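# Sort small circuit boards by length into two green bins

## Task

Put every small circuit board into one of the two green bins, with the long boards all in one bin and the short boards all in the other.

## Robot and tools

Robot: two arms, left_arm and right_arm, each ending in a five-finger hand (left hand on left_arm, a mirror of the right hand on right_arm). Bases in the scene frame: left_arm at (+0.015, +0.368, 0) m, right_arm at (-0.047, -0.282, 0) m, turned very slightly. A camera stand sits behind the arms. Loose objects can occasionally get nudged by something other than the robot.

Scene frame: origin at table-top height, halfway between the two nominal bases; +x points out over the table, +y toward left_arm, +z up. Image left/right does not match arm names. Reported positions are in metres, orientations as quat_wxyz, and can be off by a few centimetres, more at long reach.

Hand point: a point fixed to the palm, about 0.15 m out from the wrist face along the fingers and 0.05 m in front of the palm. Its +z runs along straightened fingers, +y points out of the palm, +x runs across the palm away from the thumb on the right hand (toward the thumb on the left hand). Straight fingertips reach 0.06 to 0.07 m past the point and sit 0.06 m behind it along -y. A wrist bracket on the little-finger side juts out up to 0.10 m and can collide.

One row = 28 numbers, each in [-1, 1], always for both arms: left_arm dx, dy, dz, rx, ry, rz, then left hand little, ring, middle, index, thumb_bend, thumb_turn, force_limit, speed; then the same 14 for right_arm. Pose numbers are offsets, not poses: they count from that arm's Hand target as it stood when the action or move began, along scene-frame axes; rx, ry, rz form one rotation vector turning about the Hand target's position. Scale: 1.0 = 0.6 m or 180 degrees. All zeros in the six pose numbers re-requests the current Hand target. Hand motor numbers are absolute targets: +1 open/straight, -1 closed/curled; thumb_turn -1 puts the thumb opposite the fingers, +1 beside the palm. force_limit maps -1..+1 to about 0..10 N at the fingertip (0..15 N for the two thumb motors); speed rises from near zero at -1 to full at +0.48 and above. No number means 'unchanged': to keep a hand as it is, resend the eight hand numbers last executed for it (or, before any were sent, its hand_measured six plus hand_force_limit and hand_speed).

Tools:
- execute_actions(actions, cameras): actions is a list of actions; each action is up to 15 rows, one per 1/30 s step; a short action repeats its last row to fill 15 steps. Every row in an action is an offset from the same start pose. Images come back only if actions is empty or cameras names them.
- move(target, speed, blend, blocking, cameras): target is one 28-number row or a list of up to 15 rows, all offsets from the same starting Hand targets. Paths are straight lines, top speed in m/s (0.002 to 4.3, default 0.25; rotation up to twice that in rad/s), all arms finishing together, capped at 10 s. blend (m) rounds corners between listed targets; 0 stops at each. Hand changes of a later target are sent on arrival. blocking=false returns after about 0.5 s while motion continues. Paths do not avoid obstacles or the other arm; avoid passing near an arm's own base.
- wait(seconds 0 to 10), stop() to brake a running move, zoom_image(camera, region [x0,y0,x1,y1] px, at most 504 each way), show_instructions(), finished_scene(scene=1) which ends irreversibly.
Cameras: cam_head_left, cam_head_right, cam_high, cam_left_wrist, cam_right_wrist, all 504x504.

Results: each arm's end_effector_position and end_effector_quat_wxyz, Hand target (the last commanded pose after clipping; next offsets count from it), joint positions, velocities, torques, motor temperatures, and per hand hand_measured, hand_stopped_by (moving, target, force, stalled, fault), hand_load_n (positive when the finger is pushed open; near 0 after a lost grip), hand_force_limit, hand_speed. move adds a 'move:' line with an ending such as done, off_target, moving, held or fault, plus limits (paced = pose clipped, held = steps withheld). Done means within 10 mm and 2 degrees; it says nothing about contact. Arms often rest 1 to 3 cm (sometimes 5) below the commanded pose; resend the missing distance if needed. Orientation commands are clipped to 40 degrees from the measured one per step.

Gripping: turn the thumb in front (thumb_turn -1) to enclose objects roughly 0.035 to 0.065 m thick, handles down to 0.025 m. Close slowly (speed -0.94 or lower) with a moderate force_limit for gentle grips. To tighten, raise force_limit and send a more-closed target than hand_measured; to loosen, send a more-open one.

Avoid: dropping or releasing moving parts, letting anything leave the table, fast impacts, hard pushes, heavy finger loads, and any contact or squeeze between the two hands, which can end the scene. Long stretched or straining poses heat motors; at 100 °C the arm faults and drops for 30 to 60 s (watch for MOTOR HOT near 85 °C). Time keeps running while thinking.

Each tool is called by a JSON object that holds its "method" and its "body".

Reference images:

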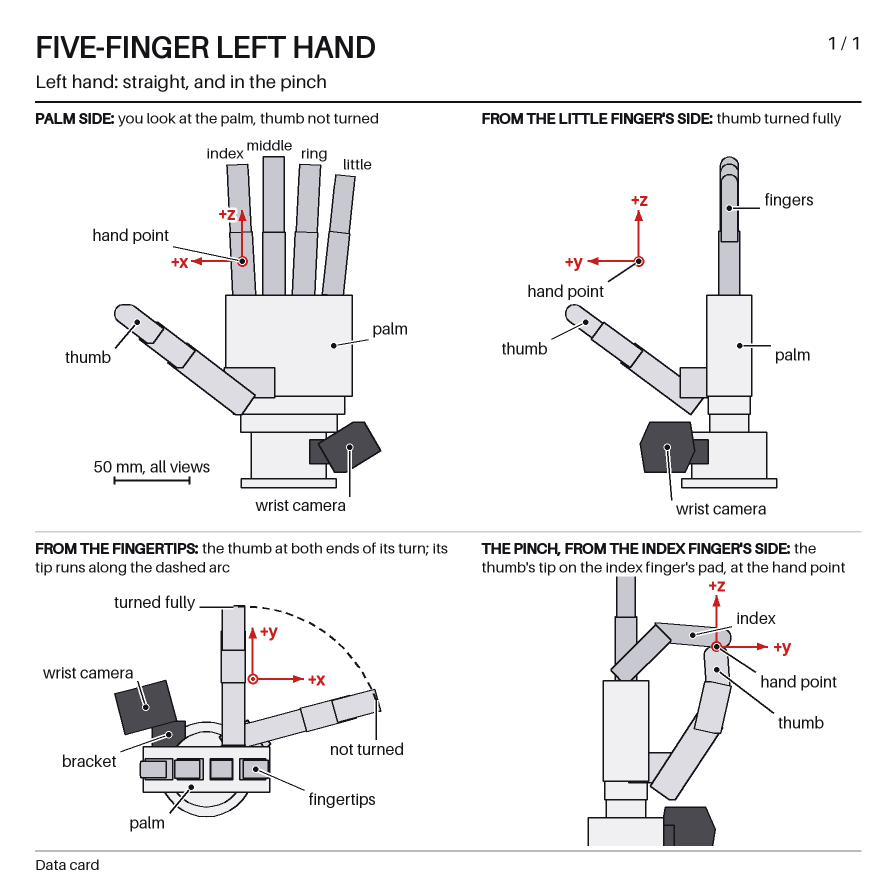

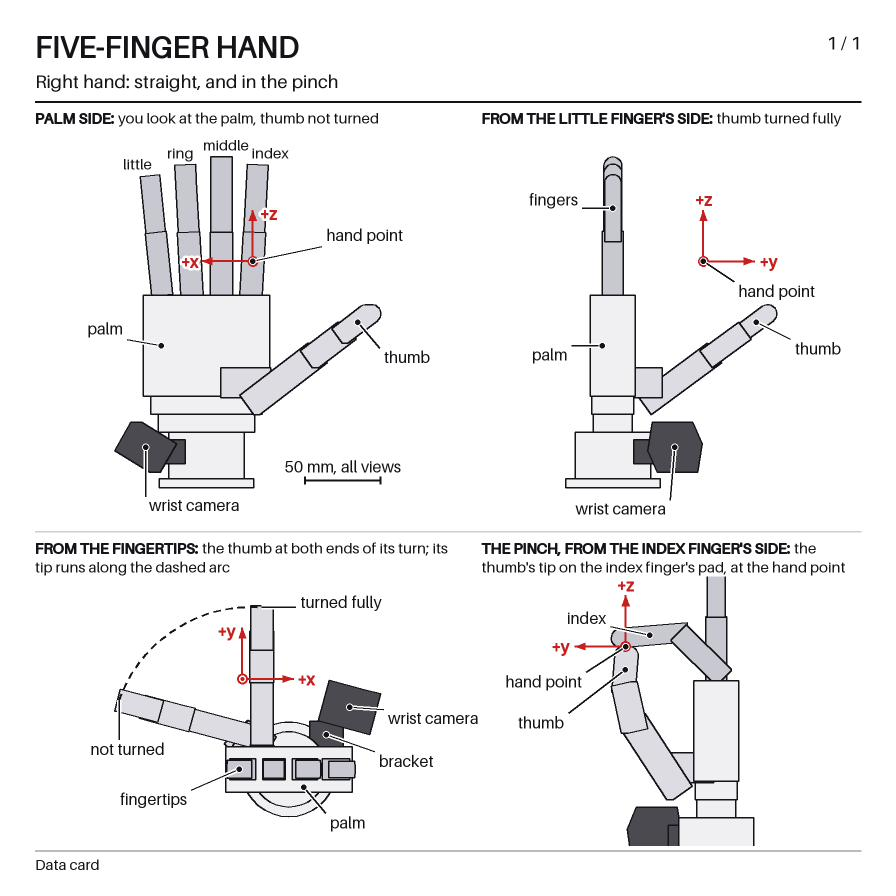

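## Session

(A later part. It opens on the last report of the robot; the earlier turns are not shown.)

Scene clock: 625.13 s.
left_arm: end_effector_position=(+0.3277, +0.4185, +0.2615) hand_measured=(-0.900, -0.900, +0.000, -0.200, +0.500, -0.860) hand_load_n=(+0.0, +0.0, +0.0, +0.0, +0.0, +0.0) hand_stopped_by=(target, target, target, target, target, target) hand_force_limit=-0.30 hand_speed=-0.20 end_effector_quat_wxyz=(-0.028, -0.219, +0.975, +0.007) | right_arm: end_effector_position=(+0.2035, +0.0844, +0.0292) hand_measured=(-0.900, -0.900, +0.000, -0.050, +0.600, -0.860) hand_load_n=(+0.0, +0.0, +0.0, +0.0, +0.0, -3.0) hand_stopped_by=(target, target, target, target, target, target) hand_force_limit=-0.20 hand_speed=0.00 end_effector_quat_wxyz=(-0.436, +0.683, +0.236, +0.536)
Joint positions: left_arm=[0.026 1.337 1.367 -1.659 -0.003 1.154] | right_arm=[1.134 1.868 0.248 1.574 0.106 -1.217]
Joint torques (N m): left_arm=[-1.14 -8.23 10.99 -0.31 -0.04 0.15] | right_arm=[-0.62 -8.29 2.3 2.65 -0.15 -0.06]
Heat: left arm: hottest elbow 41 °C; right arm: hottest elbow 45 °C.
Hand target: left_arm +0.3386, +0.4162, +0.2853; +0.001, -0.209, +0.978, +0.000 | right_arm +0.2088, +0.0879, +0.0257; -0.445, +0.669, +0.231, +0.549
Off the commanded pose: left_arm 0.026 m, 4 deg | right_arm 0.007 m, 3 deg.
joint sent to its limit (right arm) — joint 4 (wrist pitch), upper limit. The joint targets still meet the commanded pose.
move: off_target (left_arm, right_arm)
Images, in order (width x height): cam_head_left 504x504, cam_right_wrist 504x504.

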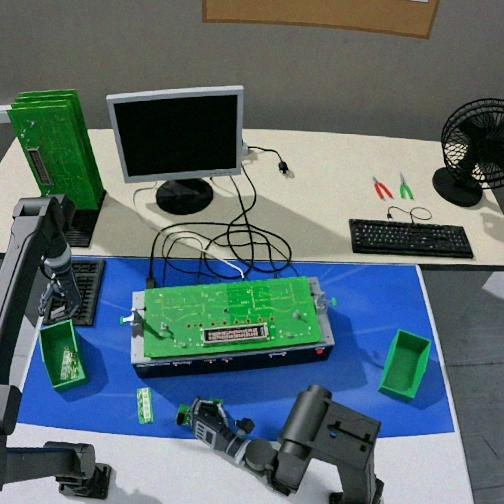

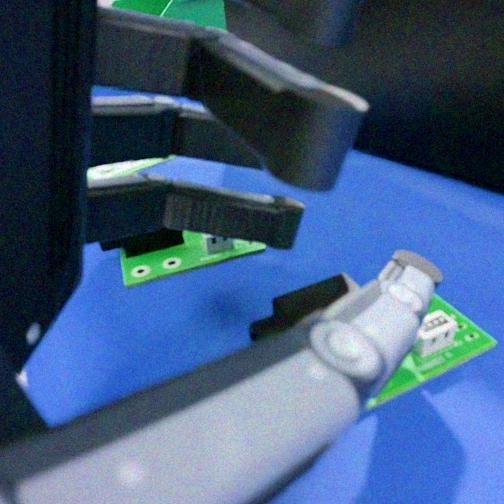

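{"method": "zoom_image", "body": {"camera": "cam_head_left", "region": [190, 385, 240, 435]}}

{"method": "execute_actions", "body": {"actions": [], "cameras": ["cam_head_right","cam_high"]}}

{"method": "zoom_image", "body": {"camera": "cam_head_right", "region": [180, 385, 240, 435]}}

{"method": "zoom_image", "body": {"camera": "cam_high", "region": [150, 240, 230, 320]}}

Scaled by 10.080.

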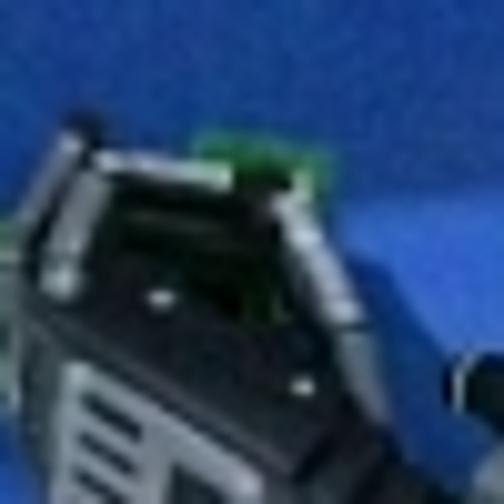

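Scene clock: 628.90 s.
left_arm: end_effector_position=(+0.3277, +0.4185, +0.2615) hand_measured=(-0.900, -0.900, +0.000, -0.200, +0.500, -0.860) hand_load_n=(+0.0, +0.0, +0.0, -0.5, +0.0, +0.0) hand_stopped_by=(target, target, target, target, target, target) hand_force_limit=-0.30 hand_speed=-0.20 end_effector_quat_wxyz=(-0.028, -0.219, +0.975, +0.007) | right_arm: end_effector_position=(+0.2036, +0.0844, +0.0292) hand_measured=(-0.900, -0.900, +0.000, -0.050, +0.600, -0.860) hand_load_n=(+0.0, +0.0, +0.0, +0.0, +0.0, -3.0) hand_stopped_by=(target, target, target, target, target, target) hand_force_limit=-0.20 hand_speed=0.00 end_effector_quat_wxyz=(-0.436, +0.683, +0.237, +0.536)
Joint positions: left_arm=[0.026 1.337 1.367 -1.659 -0.003 1.154] | right_arm=[1.134 1.868 0.248 1.574 0.106 -1.217]
Joint velocities: within noise
Joint torques (N m): left_arm=[-1.14 -8.23 10.99 -0.32 -0.04 0.14] | right_arm=[-0.56 -7.65 2.28 2.61 -0.15 -0.04]
Motor temperatures (°C): left_arm=[28 27 42 27 27 28] | right_arm=[28 29 44 24 28 25]
Heat: left arm: hottest elbow 42 °C; right arm: hottest elbow 44 °C.
Hand target: left_arm +0.3386, +0.4162, +0.2853; +0.001, -0.209, +0.978, +0.000 | right_arm +0.2088, +0.0879, +0.0258; -0.445, +0.668, +0.231, +0.549
Off the commanded pose: left_arm 0.026 m, 4 deg | right_arm 0.007 m, 3 deg.
Images, in order (width x height): cam_head_right 504x504, cam_high 504x504.

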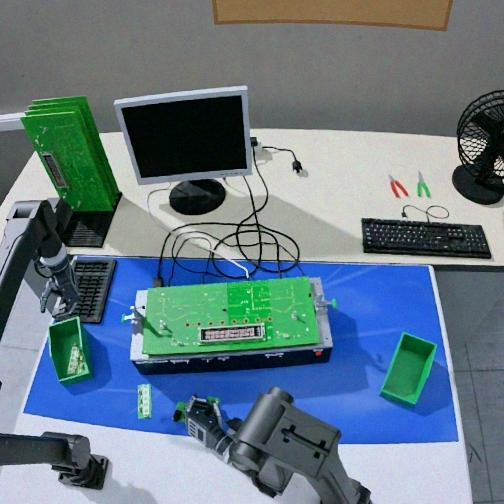

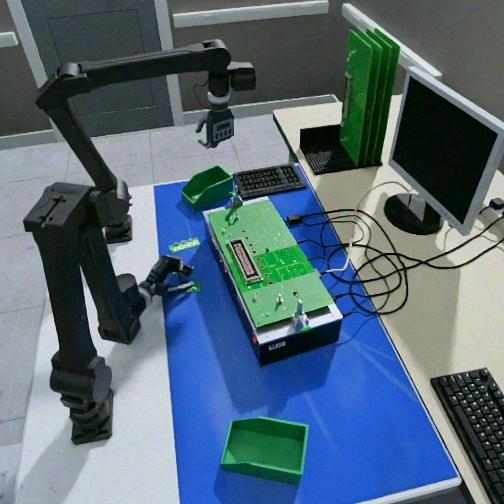

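Scaled by 8.400.

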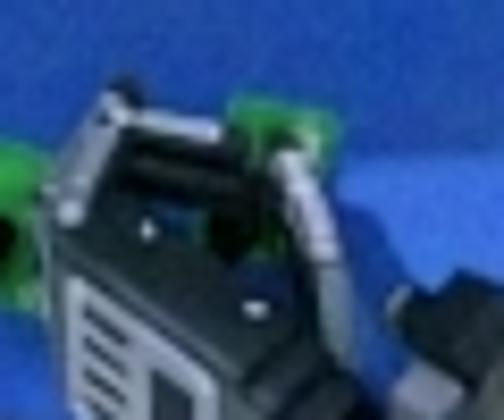

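Scaled by 6.300.

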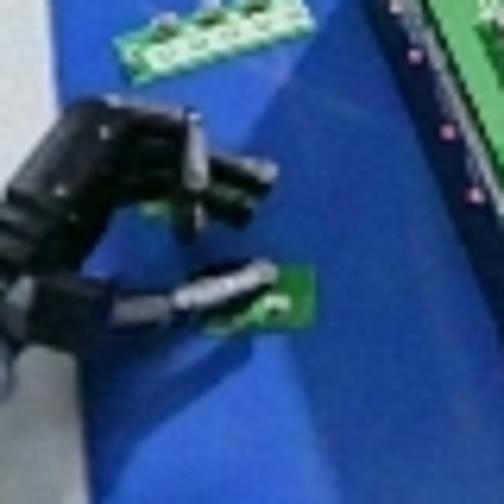

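{"method": "move", "body": {"target": [[0,0,0,0,0,0, -0.9,-0.9,0,-0.2,0.5,-0.86,-0.3,-0.2, 0.0,0.0,0.08,0,0,0, -0.9,-0.9,0,-0.05,0.6,-0.86,-0.2,0],[0,0,0,0,0,0, -0.9,-0.9,0,-0.2,0.5,-0.86,-0.3,-0.2, -0.02,-0.03,0.06,0,0,0, -0.9,-0.9,0,-0.05,0.6,-0.86,-0.2,0]], "cameras": ["cam_head_left","cam_right_wrist","cam_high"], "speed": 0.1}}

{"method": "zoom_image", "body": {"camera": "cam_high", "region": [150, 230, 230, 310]}}

Scene clock: 633.27 s.
left_arm: end_effector_position=(+0.3277, +0.4185, +0.2615) hand_measured=(-0.900, -0.900, +0.000, -0.200, +0.500, -0.860) hand_load_n=(+0.0, +0.0, +0.0, +0.0, +0.0, +0.0) hand_stopped_by=(target, target, target, target, target, target) hand_force_limit=-0.30 hand_speed=-0.20 end_effector_quat_wxyz=(-0.028, -0.219, +0.975, +0.007) | right_arm: end_effector_position=(+0.1980, +0.0715, +0.0616) hand_measured=(-0.900, -0.900, +0.000, -0.050, +0.600, -0.860) hand_load_n=(+0.0, +0.0, +0.0, +0.0, +0.0, +0.5) hand_stopped_by=(target, target, target, target, target, target) hand_force_limit=-0.20 hand_speed=0.00 end_effector_quat_wxyz=(-0.445, +0.671, +0.230, +0.547)
Joint positions: left_arm=[0.026 1.337 1.367 -1.659 -0.003 1.154] | right_arm=[1.133 1.721 0.195 1.52 0.107 -1.217]
Joint torques (N m): left_arm=[-1.08 -8.23 10.99 -0.31 -0.04 0.14] | right_arm=[0.26 -7.36 1.32 3.22 0.11 -0.12]
Heat: left arm: hottest elbow 42 °C; right arm: hottest elbow 43 °C.
Hand target: left_arm +0.3386, +0.4162, +0.2853; +0.001, -0.209, +0.978, +0.000 | right_arm +0.1969, +0.0699, +0.0618; -0.445, +0.669, +0.231, +0.549
Off the commanded pose: left_arm 0.026 m, 4 deg | right_arm 0.002 m, 0 deg.
move: off_target (left_arm)
Images, in order (width x height): cam_head_left 504x504, cam_high 504x504, cam_right_wrist 504x504.

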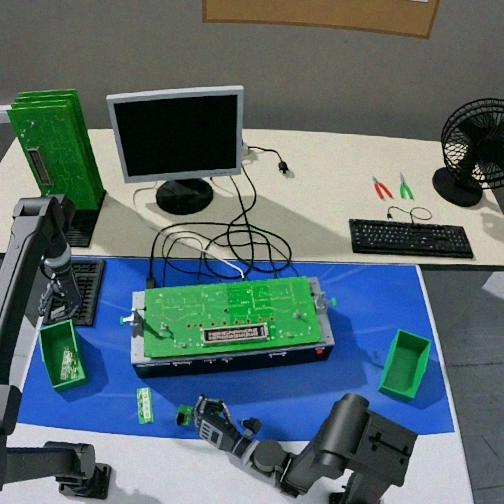

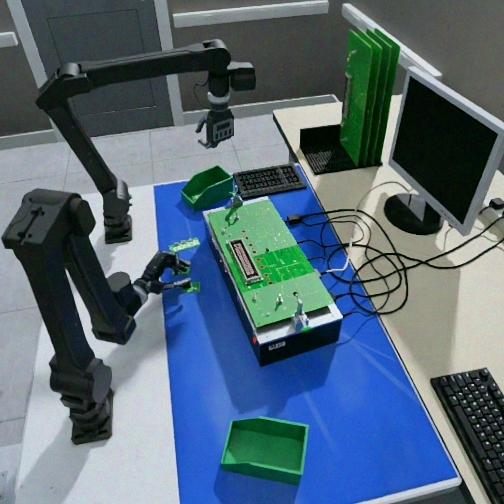

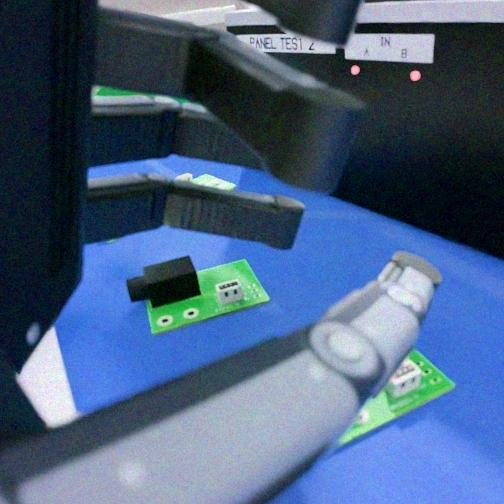

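Scaled by 6.300.

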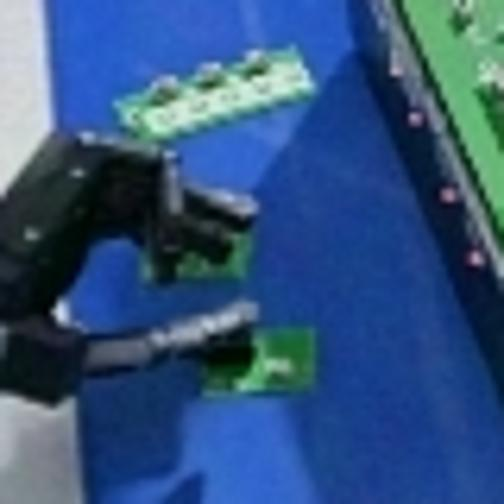

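{"method": "move", "body": {"target": [[0,0,0,0,0,0, -0.9,-0.9,0,-0.2,0.5,-0.86,-0.3,-0.2, -0.007,0.0,-0.05,0,0,0, -0.9,-0.9,0,-0.05,0.6,-0.86,-0.2,0]], "cameras": ["cam_right_wrist","cam_high"], "speed": 0.08}}

{"method": "zoom_image", "body": {"camera": "cam_high", "region": [160, 250, 220, 310]}}

Scene clock: 637.40 s.
left_arm: end_effector_position=(+0.3277, +0.4185, +0.2615) hand_measured=(-0.900, -0.900, +0.000, -0.200, +0.500, -0.860) hand_load_n=(+0.0, +0.0, +0.0, +0.0, +0.0, +0.0) hand_stopped_by=(target, target, target, target, target, target) hand_force_limit=-0.30 hand_speed=-0.20 end_effector_quat_wxyz=(-0.028, -0.219, +0.975, +0.007) | right_arm: end_effector_position=(+0.1941, +0.0652, +0.0291) hand_measured=(-0.900, -0.900, +0.000, -0.050, +0.600, -0.860) hand_load_n=(+0.0, +0.0, +0.0, +0.0, +0.0, +0.0) hand_stopped_by=(target, target, target, target, target, target) hand_force_limit=-0.20 hand_speed=0.00 end_effector_quat_wxyz=(-0.425, +0.693, +0.237, +0.532)
Joint positions: left_arm=[0.026 1.337 1.367 -1.659 -0.003 1.154] | right_arm=[1.143 1.828 0.195 1.559 0.126 -1.217]
Joint torques (N m): left_arm=[-1.08 -8.23 10.99 -0.34 -0.04 0.14] | right_arm=[0.79 -7.88 1.43 3.23 0.11 0]
Heat: left arm: hottest elbow 42 °C; right arm: hottest elbow 43 °C.
Hand target: left_arm +0.3386, +0.4162, +0.2853; +0.001, -0.209, +0.978, +0.000 | right_arm +0.1926, +0.0700, +0.0318; -0.445, +0.669, +0.231, +0.549
Off the commanded pose: left_arm 0.026 m, 4 deg | right_arm 0.006 m, 4 deg.
joint sent to its limit (right arm) — joint 4 (wrist pitch), upper limit. The joint targets are off in orientation, not in position.
move: off_target (left_arm, right_arm)
Images, in order (width x height): cam_high 504x504, cam_right_wrist 504x504.

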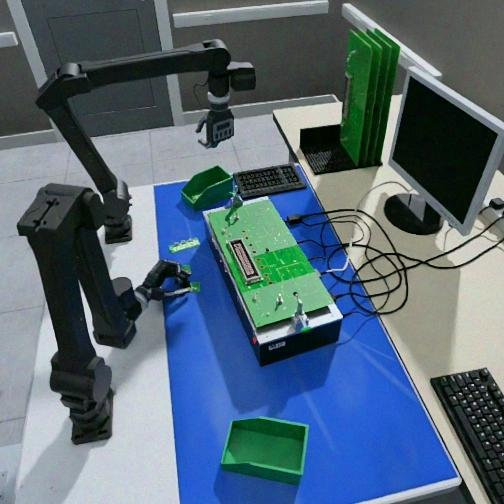

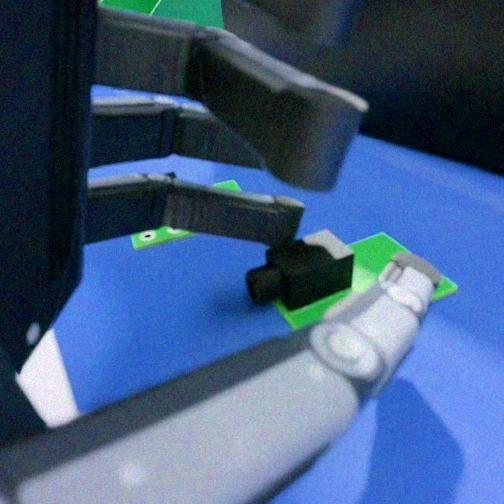

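Scaled by 8.400.

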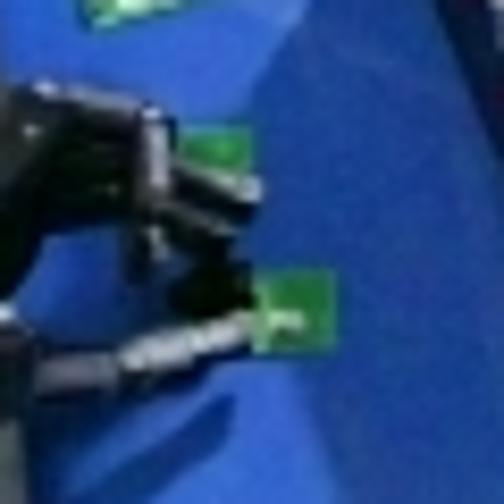

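{"method": "move", "body": {"target": [[0,0,0,0,0,0, -0.9,-0.9,0,-0.2,0.5,-0.86,-0.3,-0.2, 0.0,0.0,0.04,0,0,0, -0.9,-0.9,0,0.0,0.6,-0.86,-0.2,0],[0,0,0,0,0,0, -0.9,-0.9,0,-0.2,0.5,-0.86,-0.3,-0.2, 0.0,0.011,0.03,0,0,0, -0.9,-0.9,0,0.0,0.6,-0.86,-0.2,0],[0,0,0,0,0,0, -0.9,-0.9,0,-0.2,0.5,-0.86,-0.3,-0.2, 0.0,0.011,-0.005,0,0,0, -0.9,-0.9,0,0.0,0.6,-0.86,-0.2,0]], "cameras": ["cam_right_wrist","cam_high"], "speed": 0.08}}

{"method": "zoom_image", "body": {"camera": "cam_high", "region": [160, 250, 220, 310]}}

Scene clock: 641.43 s.
left_arm: end_effector_position=(+0.3277, +0.4185, +0.2615) hand_measured=(-0.900, -0.900, +0.000, -0.200, +0.500, -0.860) hand_load_n=(+0.0, +0.0, +0.0, +0.0, +0.0, +0.0) hand_stopped_by=(target, target, target, target, target, target) hand_force_limit=-0.30 hand_speed=-0.20 end_effector_quat_wxyz=(-0.028, -0.219, +0.975, +0.007) | right_arm: end_effector_position=(+0.1928, +0.0688, +0.0247) hand_measured=(-0.900, -0.900, +0.000, +0.000, +0.600, -0.860) hand_load_n=(+0.0, +0.0, +0.0, +0.0, +0.0, +0.0) hand_stopped_by=(target, target, target, target, target, target) hand_force_limit=-0.20 hand_speed=0.00 end_effector_quat_wxyz=(-0.423, +0.695, +0.239, +0.530)
Joint positions: left_arm=[0.026 1.337 1.367 -1.659 -0.003 1.154] | right_arm=[1.155 1.846 0.205 1.561 0.138 -1.217]
Joint torques (N m): left_arm=[-1.08 -8.23 11 -0.31 -0.04 0.14] | right_arm=[0.73 -8.23 1.88 3.11 0.13 0]
Heat: left arm: hottest elbow 43 °C; right arm: hottest elbow 42 °C.
Hand target: left_arm +0.3386, +0.4162, +0.2853; +0.001, -0.209, +0.978, +0.000 | right_arm +0.1926, +0.0765, +0.0288; -0.445, +0.669, +0.231, +0.549
Off the commanded pose: left_arm 0.026 m, 4 deg | right_arm 0.009 m, 5 deg.
joint sent to its limit (right arm) — joint 4 (wrist pitch), upper limit. The joint targets are off in orientation, not in position.
move: off_target (left_arm, right_arm)
Images, in order (width x height): cam_high 504x504, cam_right_wrist 504x504.

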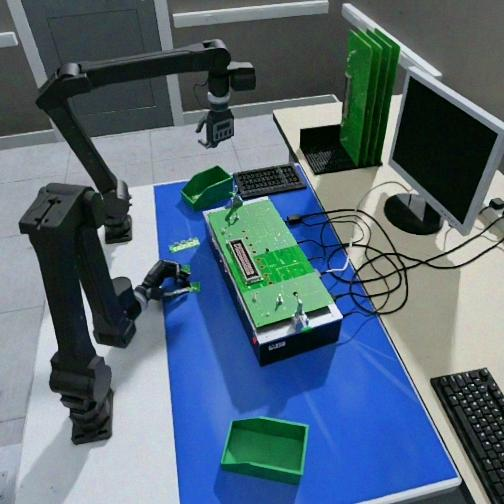

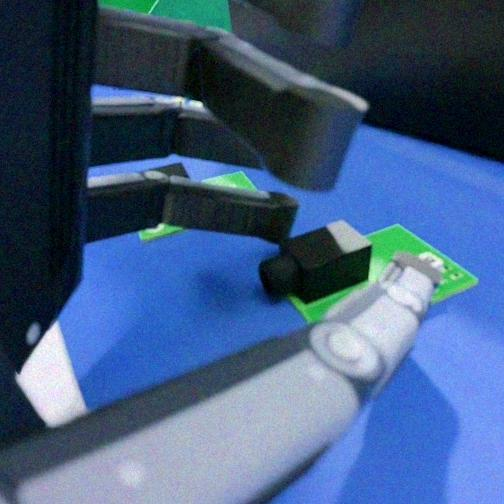

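Scaled by 8.400.

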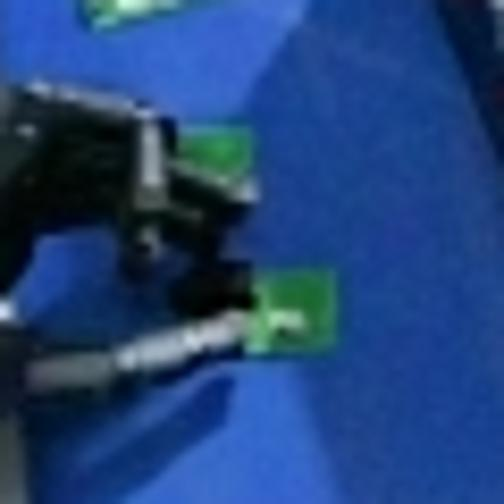

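{"method": "move", "body": {"target": [[0,0,0,0,0,0, -0.9,-0.9,0,-0.2,0.5,-0.86,-0.3,-0.2, 0.0,0.003,-0.013,0,0,0, -0.9,-0.9,0,0.0,0.6,-0.86,-0.2,0]], "cameras": ["cam_right_wrist","cam_high"], "speed": 0.06}}

{"method": "zoom_image", "body": {"camera": "cam_right_wrist", "region": [200, 150, 480, 430]}}

Scene clock: 643.17 s.
left_arm: end_effector_position=(+0.3277, +0.4185, +0.2615) hand_measured=(-0.900, -0.900, +0.000, -0.200, +0.500, -0.860) hand_load_n=(+0.0, +0.0, +0.0, +0.0, +0.0, +0.0) hand_stopped_by=(target, target, target, target, target, target) hand_force_limit=-0.30 hand_speed=-0.20 end_effector_quat_wxyz=(-0.028, -0.219, +0.975, +0.007) | right_arm: end_effector_position=(+0.1933, +0.0708, +0.0195) hand_measured=(-0.900, -0.900, +0.000, +0.000, +0.600, -0.860) hand_load_n=(+0.0, +0.0, +0.0, -0.5, +0.0, +0.5) hand_stopped_by=(target, target, target, target, target, target) hand_force_limit=-0.20 hand_speed=0.00 end_effector_quat_wxyz=(-0.420, +0.698, +0.239, +0.528)
Joint positions: left_arm=[0.026 1.337 1.367 -1.659 -0.003 1.154] | right_arm=[1.158 1.866 0.214 1.563 0.143 -1.217]
Joint torques (N m): left_arm=[-1.08 -8.18 11 -0.31 -0.04 0.15] | right_arm=[0.97 -7.94 1.88 2.96 0.13 0.04]
Heat: left arm: hottest elbow 43 °C; right arm: hottest elbow 42 °C.
Hand target: left_arm +0.3386, +0.4162, +0.2853; +0.001, -0.209, +0.978, +0.000 | right_arm +0.1927, +0.0783, +0.0209; -0.445, +0.669, +0.231, +0.549
Off the commanded pose: left_arm 0.026 m, 4 deg | right_arm 0.008 m, 5 deg.
joint sent to its limit (right arm) — joint 4 (wrist pitch), upper limit. The joint targets are off in orientation, not in position.
move: off_target (left_arm, right_arm)
Images, in order (width x height): cam_high 504x504, cam_right_wrist 504x504.

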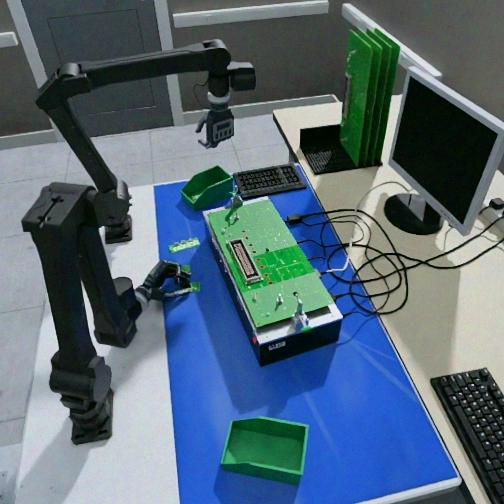

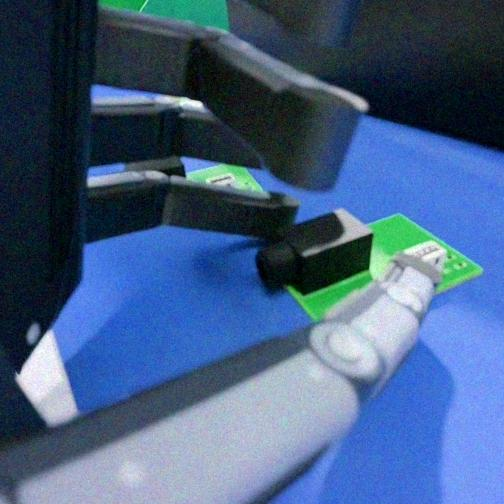

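Scaled by 1.800.

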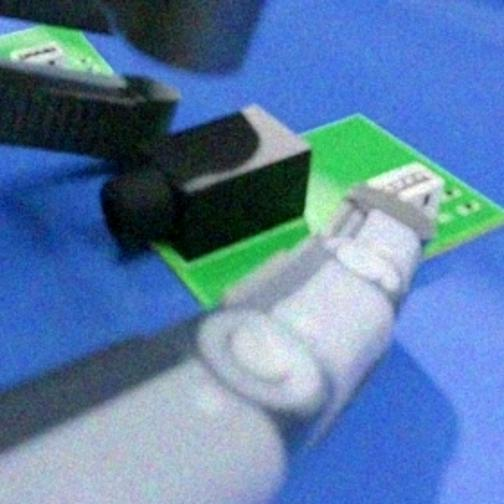

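{"method": "move", "body": {"target": [[0,0,0,0,0,0, -0.9,-0.9,0,-0.2,0.5,-0.86,-0.3,-0.2, 0.0,0.0,0.0,0,0,0, -0.9,-0.9,0,-0.12,0.45,-0.86,-0.3,-0.5]], "cameras": ["cam_right_wrist","cam_high"], "speed": 0.06}}

{"method": "zoom_image", "body": {"camera": "cam_right_wrist", "region": [200, 150, 480, 430]}}

Scene clock: 645.20 s.
left_arm: end_effector_position=(+0.3277, +0.4185, +0.2615) hand_measured=(-0.900, -0.900, +0.000, -0.200, +0.500, -0.860) hand_load_n=(+0.0, +0.0, +0.0, +0.0, +0.0, +0.0) hand_stopped_by=(target, target, target, target, target, target) hand_force_limit=-0.30 hand_speed=-0.20 end_effector_quat_wxyz=(-0.028, -0.219, +0.975, +0.007) | right_arm: end_effector_position=(+0.1936, +0.0714, +0.0193) hand_measured=(-0.900, -0.900, +0.000, -0.120, +0.450, -0.860) hand_load_n=(+0.5, +0.0, +0.0, +0.0, +0.0, +0.5) hand_stopped_by=(target, target, target, target, target, target) hand_force_limit=-0.30 hand_speed=-0.50 end_effector_quat_wxyz=(-0.420, +0.698, +0.239, +0.529)
Joint positions: left_arm=[0.026 1.337 1.367 -1.659 -0.003 1.154] | right_arm=[1.158 1.868 0.216 1.563 0.143 -1.217]
Joint torques (N m): left_arm=[-1.08 -8.18 11 -0.31 -0.04 0.14] | right_arm=[0.79 -8.18 1.73 3.04 0.12 0.04]
Heat: left arm: hottest elbow 43 °C; right arm: hottest elbow 42 °C.
Hand target: left_arm +0.3386, +0.4162, +0.2853; +0.001, -0.209, +0.978, +0.000 | right_arm +0.1927, +0.0783, +0.0210; -0.445, +0.669, +0.231, +0.549
Off the commanded pose: left_arm 0.026 m, 4 deg | right_arm 0.007 m, 5 deg.
joint sent to its limit (right arm) — joint 4 (wrist pitch), upper limit. The joint targets are off in orientation, not in position.
move: off_target (left_arm, right_arm)
Images, in order (width x height): cam_high 504x504, cam_right_wrist 504x504.

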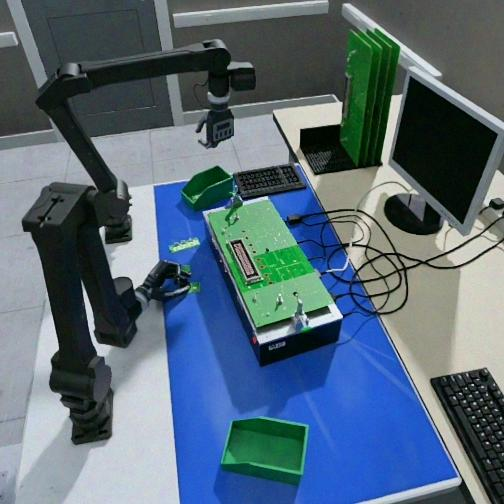

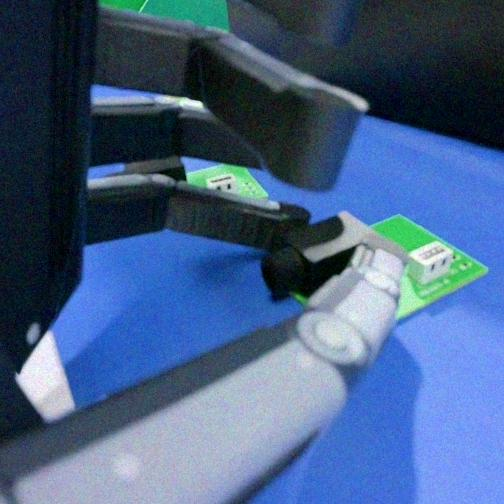

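Scaled by 1.800.

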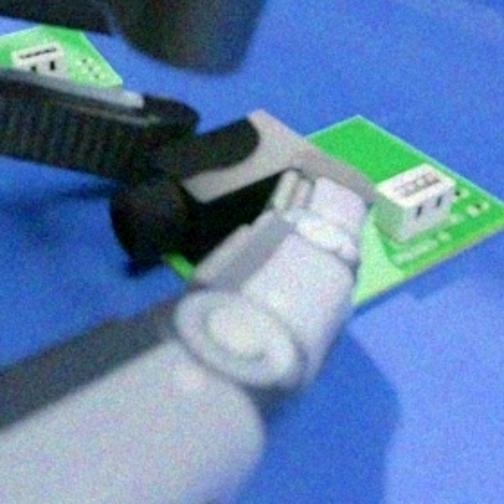

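Looks great. Now squeeze slowly.

{"method": "move", "body": {"target": [[0,0,0,0,0,0, -0.9,-0.9,0,-0.2,0.5,-0.86,-0.3,-0.2, 0.0,0.0,0.0,0,0,0, -0.9,-0.9,0,-0.2,0.3,-0.86,-0.3,-0.8]], "cameras": ["cam_right_wrist","cam_high"], "speed": 0.06}}

{"method": "zoom_image", "body": {"camera": "cam_right_wrist", "region": [200, 150, 480, 430]}}

Scene clock: 646.80 s.
left_arm: end_effector_position=(+0.3277, +0.4185, +0.2615) hand_measured=(-0.900, -0.900, +0.000, -0.200, +0.500, -0.860) hand_load_n=(+0.0, +0.0, +0.0, +0.0, +0.0, +0.0) hand_stopped_by=(target, target, target, target, target, target) hand_force_limit=-0.30 hand_speed=-0.20 end_effector_quat_wxyz=(-0.028, -0.219, +0.975, +0.007) | right_arm: end_effector_position=(+0.1937, +0.0715, +0.0196) hand_measured=(-0.900, -0.900, +0.000, -0.190, +0.408, -0.860) hand_load_n=(+0.0, +0.0, +0.0, +6.5, +6.5, +0.0) hand_stopped_by=(target, target, target, force, force, target) hand_force_limit=-0.30 hand_speed=-0.80 end_effector_quat_wxyz=(-0.421, +0.697, +0.239, +0.529)
Joint positions: left_arm=[0.026 1.337 1.367 -1.659 -0.003 1.154] | right_arm=[1.158 1.868 0.216 1.564 0.143 -1.217]
Joint torques (N m): left_arm=[-1.08 -8.18 10.99 -0.32 -0.04 0.14] | right_arm=[0.67 -8.18 1.74 2.97 0.1 0.04]
Heat: left arm: hottest elbow 43 °C; right arm: hottest elbow 41 °C.
Hand target: left_arm +0.3386, +0.4162, +0.2853; +0.001, -0.209, +0.978, +0.000 | right_arm +0.1927, +0.0784, +0.0210; -0.445, +0.669, +0.231, +0.549
Off the commanded pose: left_arm 0.026 m, 4 deg | right_arm 0.007 m, 5 deg.
joint sent to its limit (right arm) — joint 4 (wrist pitch), upper limit. The joint targets are off in orientation, not in position.
move: off_target (left_arm, right_arm)
Images, in order (width x height): cam_high 504x504, cam_right_wrist 504x504.

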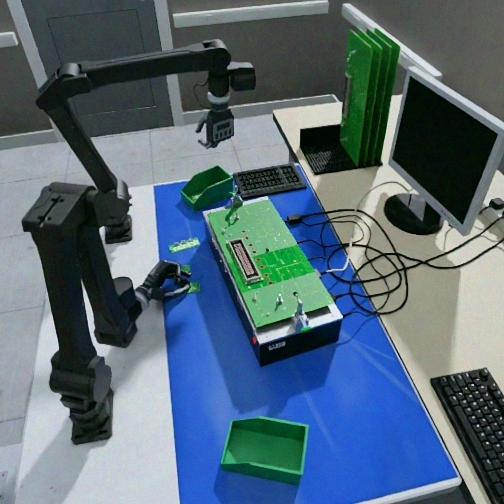

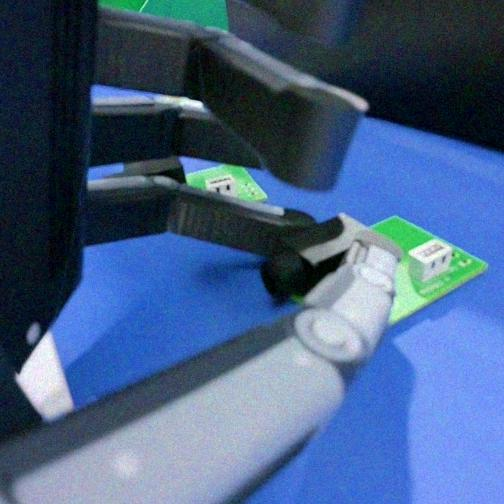

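Scaled by 1.800.

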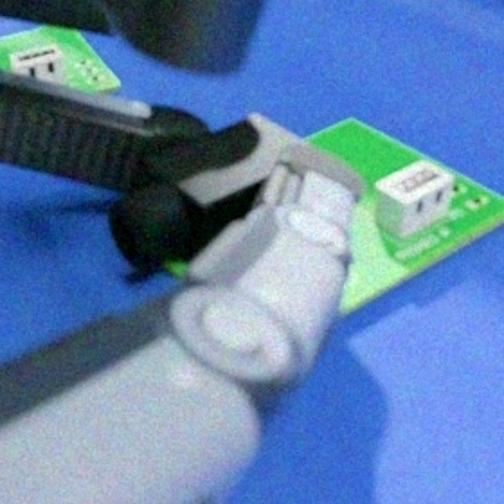

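{"method": "move", "body": {"target": [[0,0,0,0,0,0, -0.9,-0.9,0,-0.2,0.5,-0.86,-0.3,-0.2, 0.0,0.0,0.1,0,0,0, -0.9,-0.9,0,-0.2,0.3,-0.86,-0.3,-0.8],[0,0,0,0,0,0, -0.9,-0.9,0,-0.2,0.5,-0.86,-0.3,-0.2, 0.0,0.0,0.36,0,0,0, -0.9,-0.9,0,-0.2,0.3,-0.86,-0.3,-0.8]], "cameras": ["cam_right_wrist","cam_high"], "speed": [0.06,0.15], "blend": 0.02}}

Scene clock: 659.40 s.
left_arm: end_effector_position=(+0.3277, +0.4185, +0.2615) hand_measured=(-0.900, -0.900, +0.000, -0.200, +0.500, -0.860) hand_load_n=(+0.0, +0.0, +0.0, +0.0, +0.0, +0.0) hand_stopped_by=(target, target, target, target, target, target) hand_force_limit=-0.30 hand_speed=-0.20 end_effector_quat_wxyz=(-0.028, -0.219, +0.975, +0.007) | right_arm: end_effector_position=(+0.1880, +0.0610, +0.2004) hand_measured=(-0.900, -0.900, +0.000, -0.190, +0.408, -0.860) hand_load_n=(+0.0, +0.0, +0.0, +6.5, +6.5, +0.0) hand_stopped_by=(target, target, target, force, force, target) hand_force_limit=-0.30 hand_speed=-0.80 end_effector_quat_wxyz=(-0.428, +0.689, +0.236, +0.536)
Joint positions: left_arm=[0.026 1.337 1.367 -1.659 -0.003 1.154] | right_arm=[1.16 0.854 0.319 0.475 0.143 -1.218]
Joint torques (N m): left_arm=[-1.08 -8.18 10.97 -0.29 -0.04 0.14] | right_arm=[0.73 -3.37 11.63 2.24 -0.05 -0.11]
Heat: left arm: hottest elbow 43 °C; right arm: hottest elbow 40 °C.
Hand target: left_arm +0.3386, +0.4162, +0.2853; +0.001, -0.209, +0.978, +0.000 | right_arm +0.1926, +0.0783, +0.2369; -0.445, +0.669, +0.231, +0.549
Off the commanded pose: left_arm 0.026 m, 4 deg | right_arm 0.041 m, 3 deg.
move: off_target (left_arm, right_arm)
Images, in order (width x height): cam_high 504x504, cam_right_wrist 504x504.

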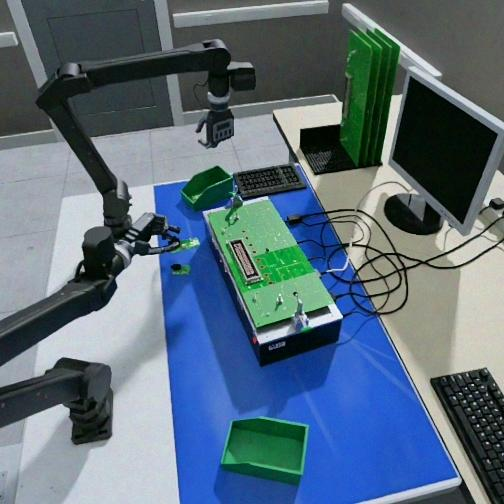

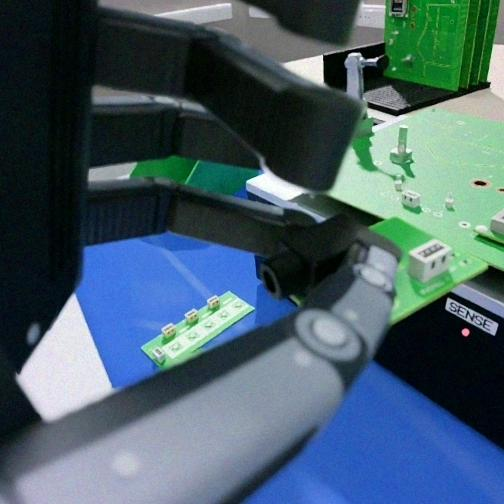

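{"method": "move", "body": {"target": [[0,0,0,0,0,0, -0.9,-0.9,0,-0.2,0.5,-0.86,-0.3,-0.2, 0.257,-0.361,0.13,-0.116,0.233,-0.1365, -0.9,-0.9,0,-0.2,0.3,-0.86,-0.3,-0.8],[0,0,0,0,0,0, -0.9,-0.9,0,-0.2,0.5,-0.86,-0.3,-0.2, 0.179,-0.83,0.072,-0.2325,0.466,-0.273, -0.9,-0.9,0,-0.2,0.3,-0.86,-0.3,-0.8]], "cameras": ["cam_right_wrist","cam_high","cam_head_left"], "speed": 0.2, "blend": 0.06}}

Scene clock: 666.10 s.
left_arm: end_effector_position=(+0.3277, +0.4185, +0.2615) hand_measured=(-0.900, -0.900, +0.000, -0.200, +0.500, -0.860) hand_load_n=(+0.0, +0.0, +0.0, +0.0, +0.0, +0.0) hand_stopped_by=(target, target, target, target, target, target) hand_force_limit=-0.30 hand_speed=-0.20 end_effector_quat_wxyz=(-0.028, -0.219, +0.975, +0.007) | right_arm: end_effector_position=(+0.2865, -0.4133, +0.2612) hand_measured=(-0.900, -0.900, +0.000, -0.190, +0.408, -0.860) hand_load_n=(+0.0, +0.0, +0.0, +6.5, +6.5, -0.5) hand_stopped_by=(target, target, target, force, force, target) hand_force_limit=-0.30 hand_speed=-0.80 end_effector_quat_wxyz=(-0.002, +0.975, -0.220, -0.022)
Joint positions: left_arm=[0.026 1.337 1.367 -1.659 -0.003 1.154] | right_arm=[-0.217 1.409 1.44 -1.647 -0.003 -1.356]
Joint torques (N m): left_arm=[-1.14 -8.23 11 -0.31 -0.04 0.15] | right_arm=[-0.38 -10.58 11.11 0.17 0.18 -0.16]
Heat: left arm: hottest elbow 44 °C; right arm: hottest elbow 42 °C.
Hand target: left_arm +0.3386, +0.4162, +0.2853; +0.001, -0.209, +0.978, +0.000 | right_arm +0.3001, -0.4197, +0.2800; +0.000, +0.976, -0.216, +0.000
Off the commanded pose: left_arm 0.026 m, 4 deg | right_arm 0.024 m, 3 deg.
move: off_target (left_arm, right_arm)
Images, in order (width x height): cam_head_left 504x504, cam_high 504x504, cam_right_wrist 504x504.

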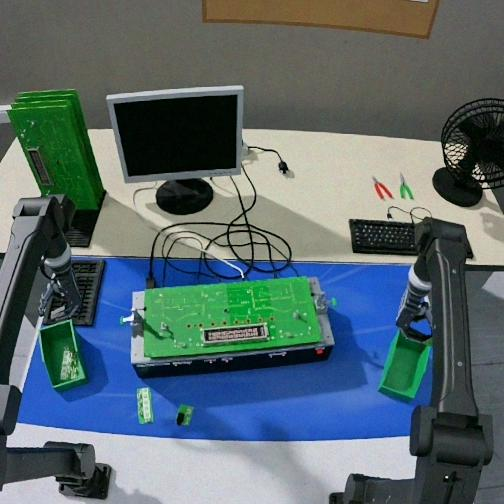

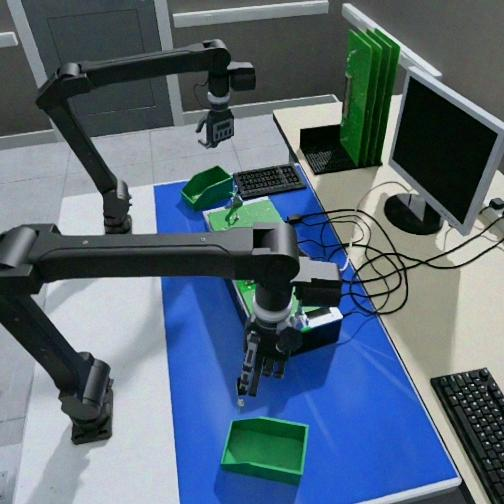

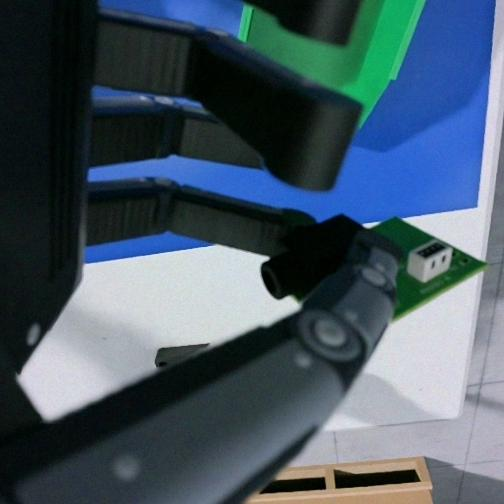

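{"method": "move", "body": {"target": [[0,0,0,0,0,0, -0.9,-0.9,0,-0.2,0.5,-0.86,-0.3,-0.2, -0.007,-0.059,-0.133,0,0,-0.53, -0.9,-0.9,0,-0.2,0.3,-0.86,-0.3,-0.8]], "cameras": ["cam_right_wrist","cam_high","cam_head_left","cam_head_right"], "speed": 0.25}}

{"method": "zoom_image", "body": {"camera": "cam_head_left", "region": [350, 280, 470, 420]}}

{"method": "zoom_image", "body": {"camera": "cam_high", "region": [180, 320, 340, 500]}}

Scene clock: 673.30 s.
left_arm: end_effector_position=(+0.3277, +0.4185, +0.2615) hand_measured=(-0.900, -0.900, +0.000, -0.200, +0.500, -0.860) hand_load_n=(+0.0, +0.0, +0.0, +0.0, +0.0, +0.5) hand_stopped_by=(target, target, target, target, target, target) hand_force_limit=-0.30 hand_speed=-0.20 end_effector_quat_wxyz=(-0.028, -0.219, +0.975, +0.007) | right_arm: end_effector_position=(+0.2949, -0.4519, +0.2021) hand_measured=(-0.900, -0.900, +0.000, -0.190, +0.408, -0.860) hand_load_n=(+0.0, +0.5, +0.0, +6.5, +6.5, -0.5) hand_stopped_by=(target, target, target, force, force, target) hand_force_limit=-0.30 hand_speed=-0.80 end_effector_quat_wxyz=(+0.000, -0.505, +0.863, +0.003)
Joint positions: left_arm=[0.026 1.337 1.367 -1.659 -0.003 1.154] | right_arm=[-0.526 1.502 1.389 -1.463 -0.002 -0.027]
Joint torques (N m): left_arm=[-1.14 -8.18 10.99 -0.31 -0.04 0.14] | right_arm=[-0.5 -12.45 6.76 0.92 0.11 0.07]
Heat: left arm: hottest elbow 44 °C; right arm: hottest elbow 44 °C.
Hand target: left_arm +0.3386, +0.4162, +0.2853; +0.001, -0.209, +0.978, +0.000 | right_arm +0.2959, -0.4550, +0.2003; +0.000, -0.497, +0.868, +0.000
Off the commanded pose: left_arm 0.026 m, 4 deg | right_arm 0.004 m, 1 deg.
move: off_target (left_arm)
Images, in order (width x height): cam_head_left 504x504, cam_head_right 504x504, cam_high 504x504, cam_right_wrist 504x504.

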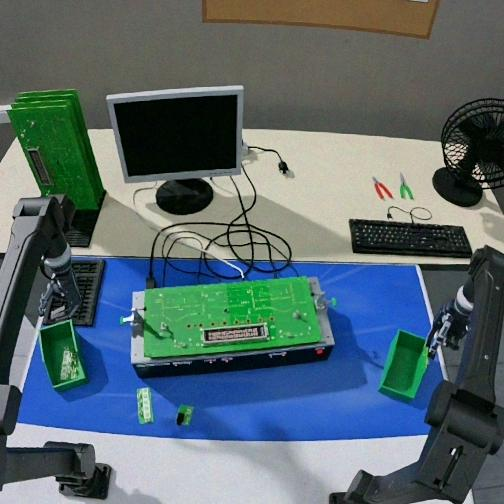

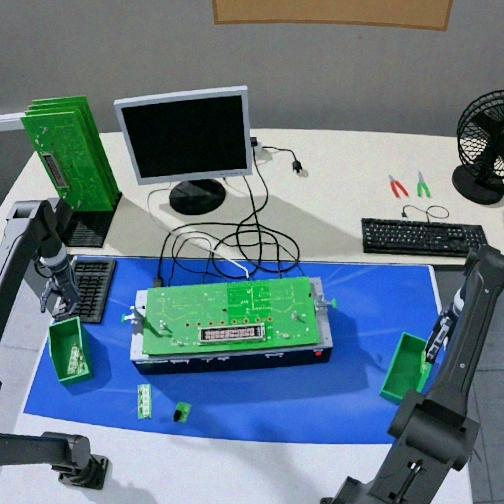

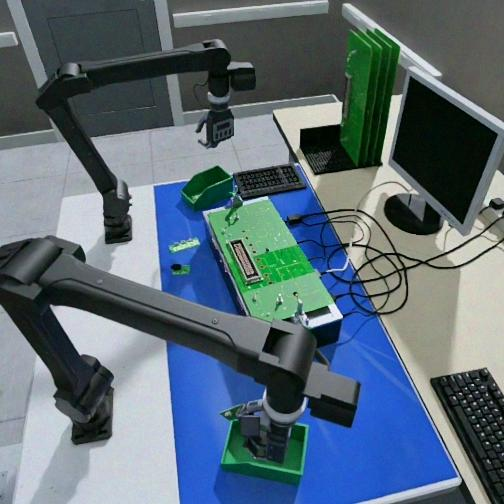

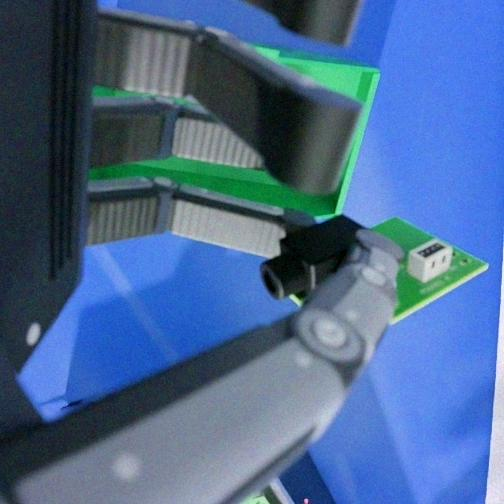

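Scaled by 3.600.

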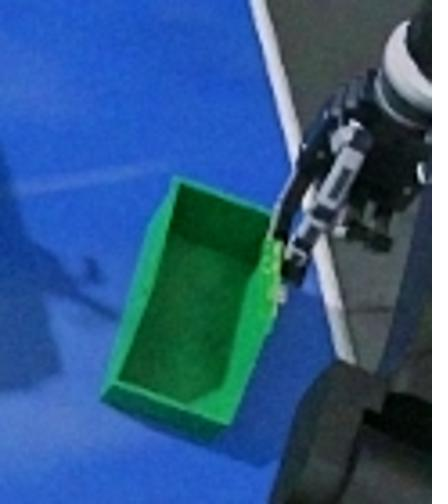

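Scaled by 2.800.

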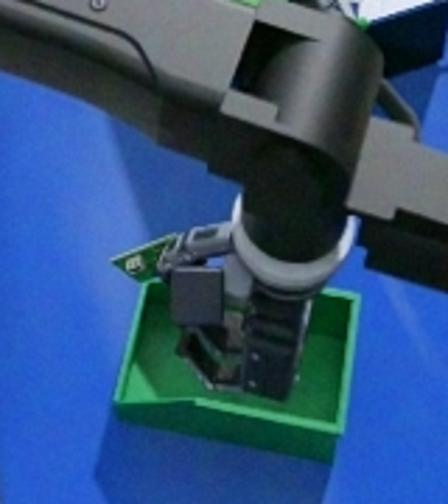

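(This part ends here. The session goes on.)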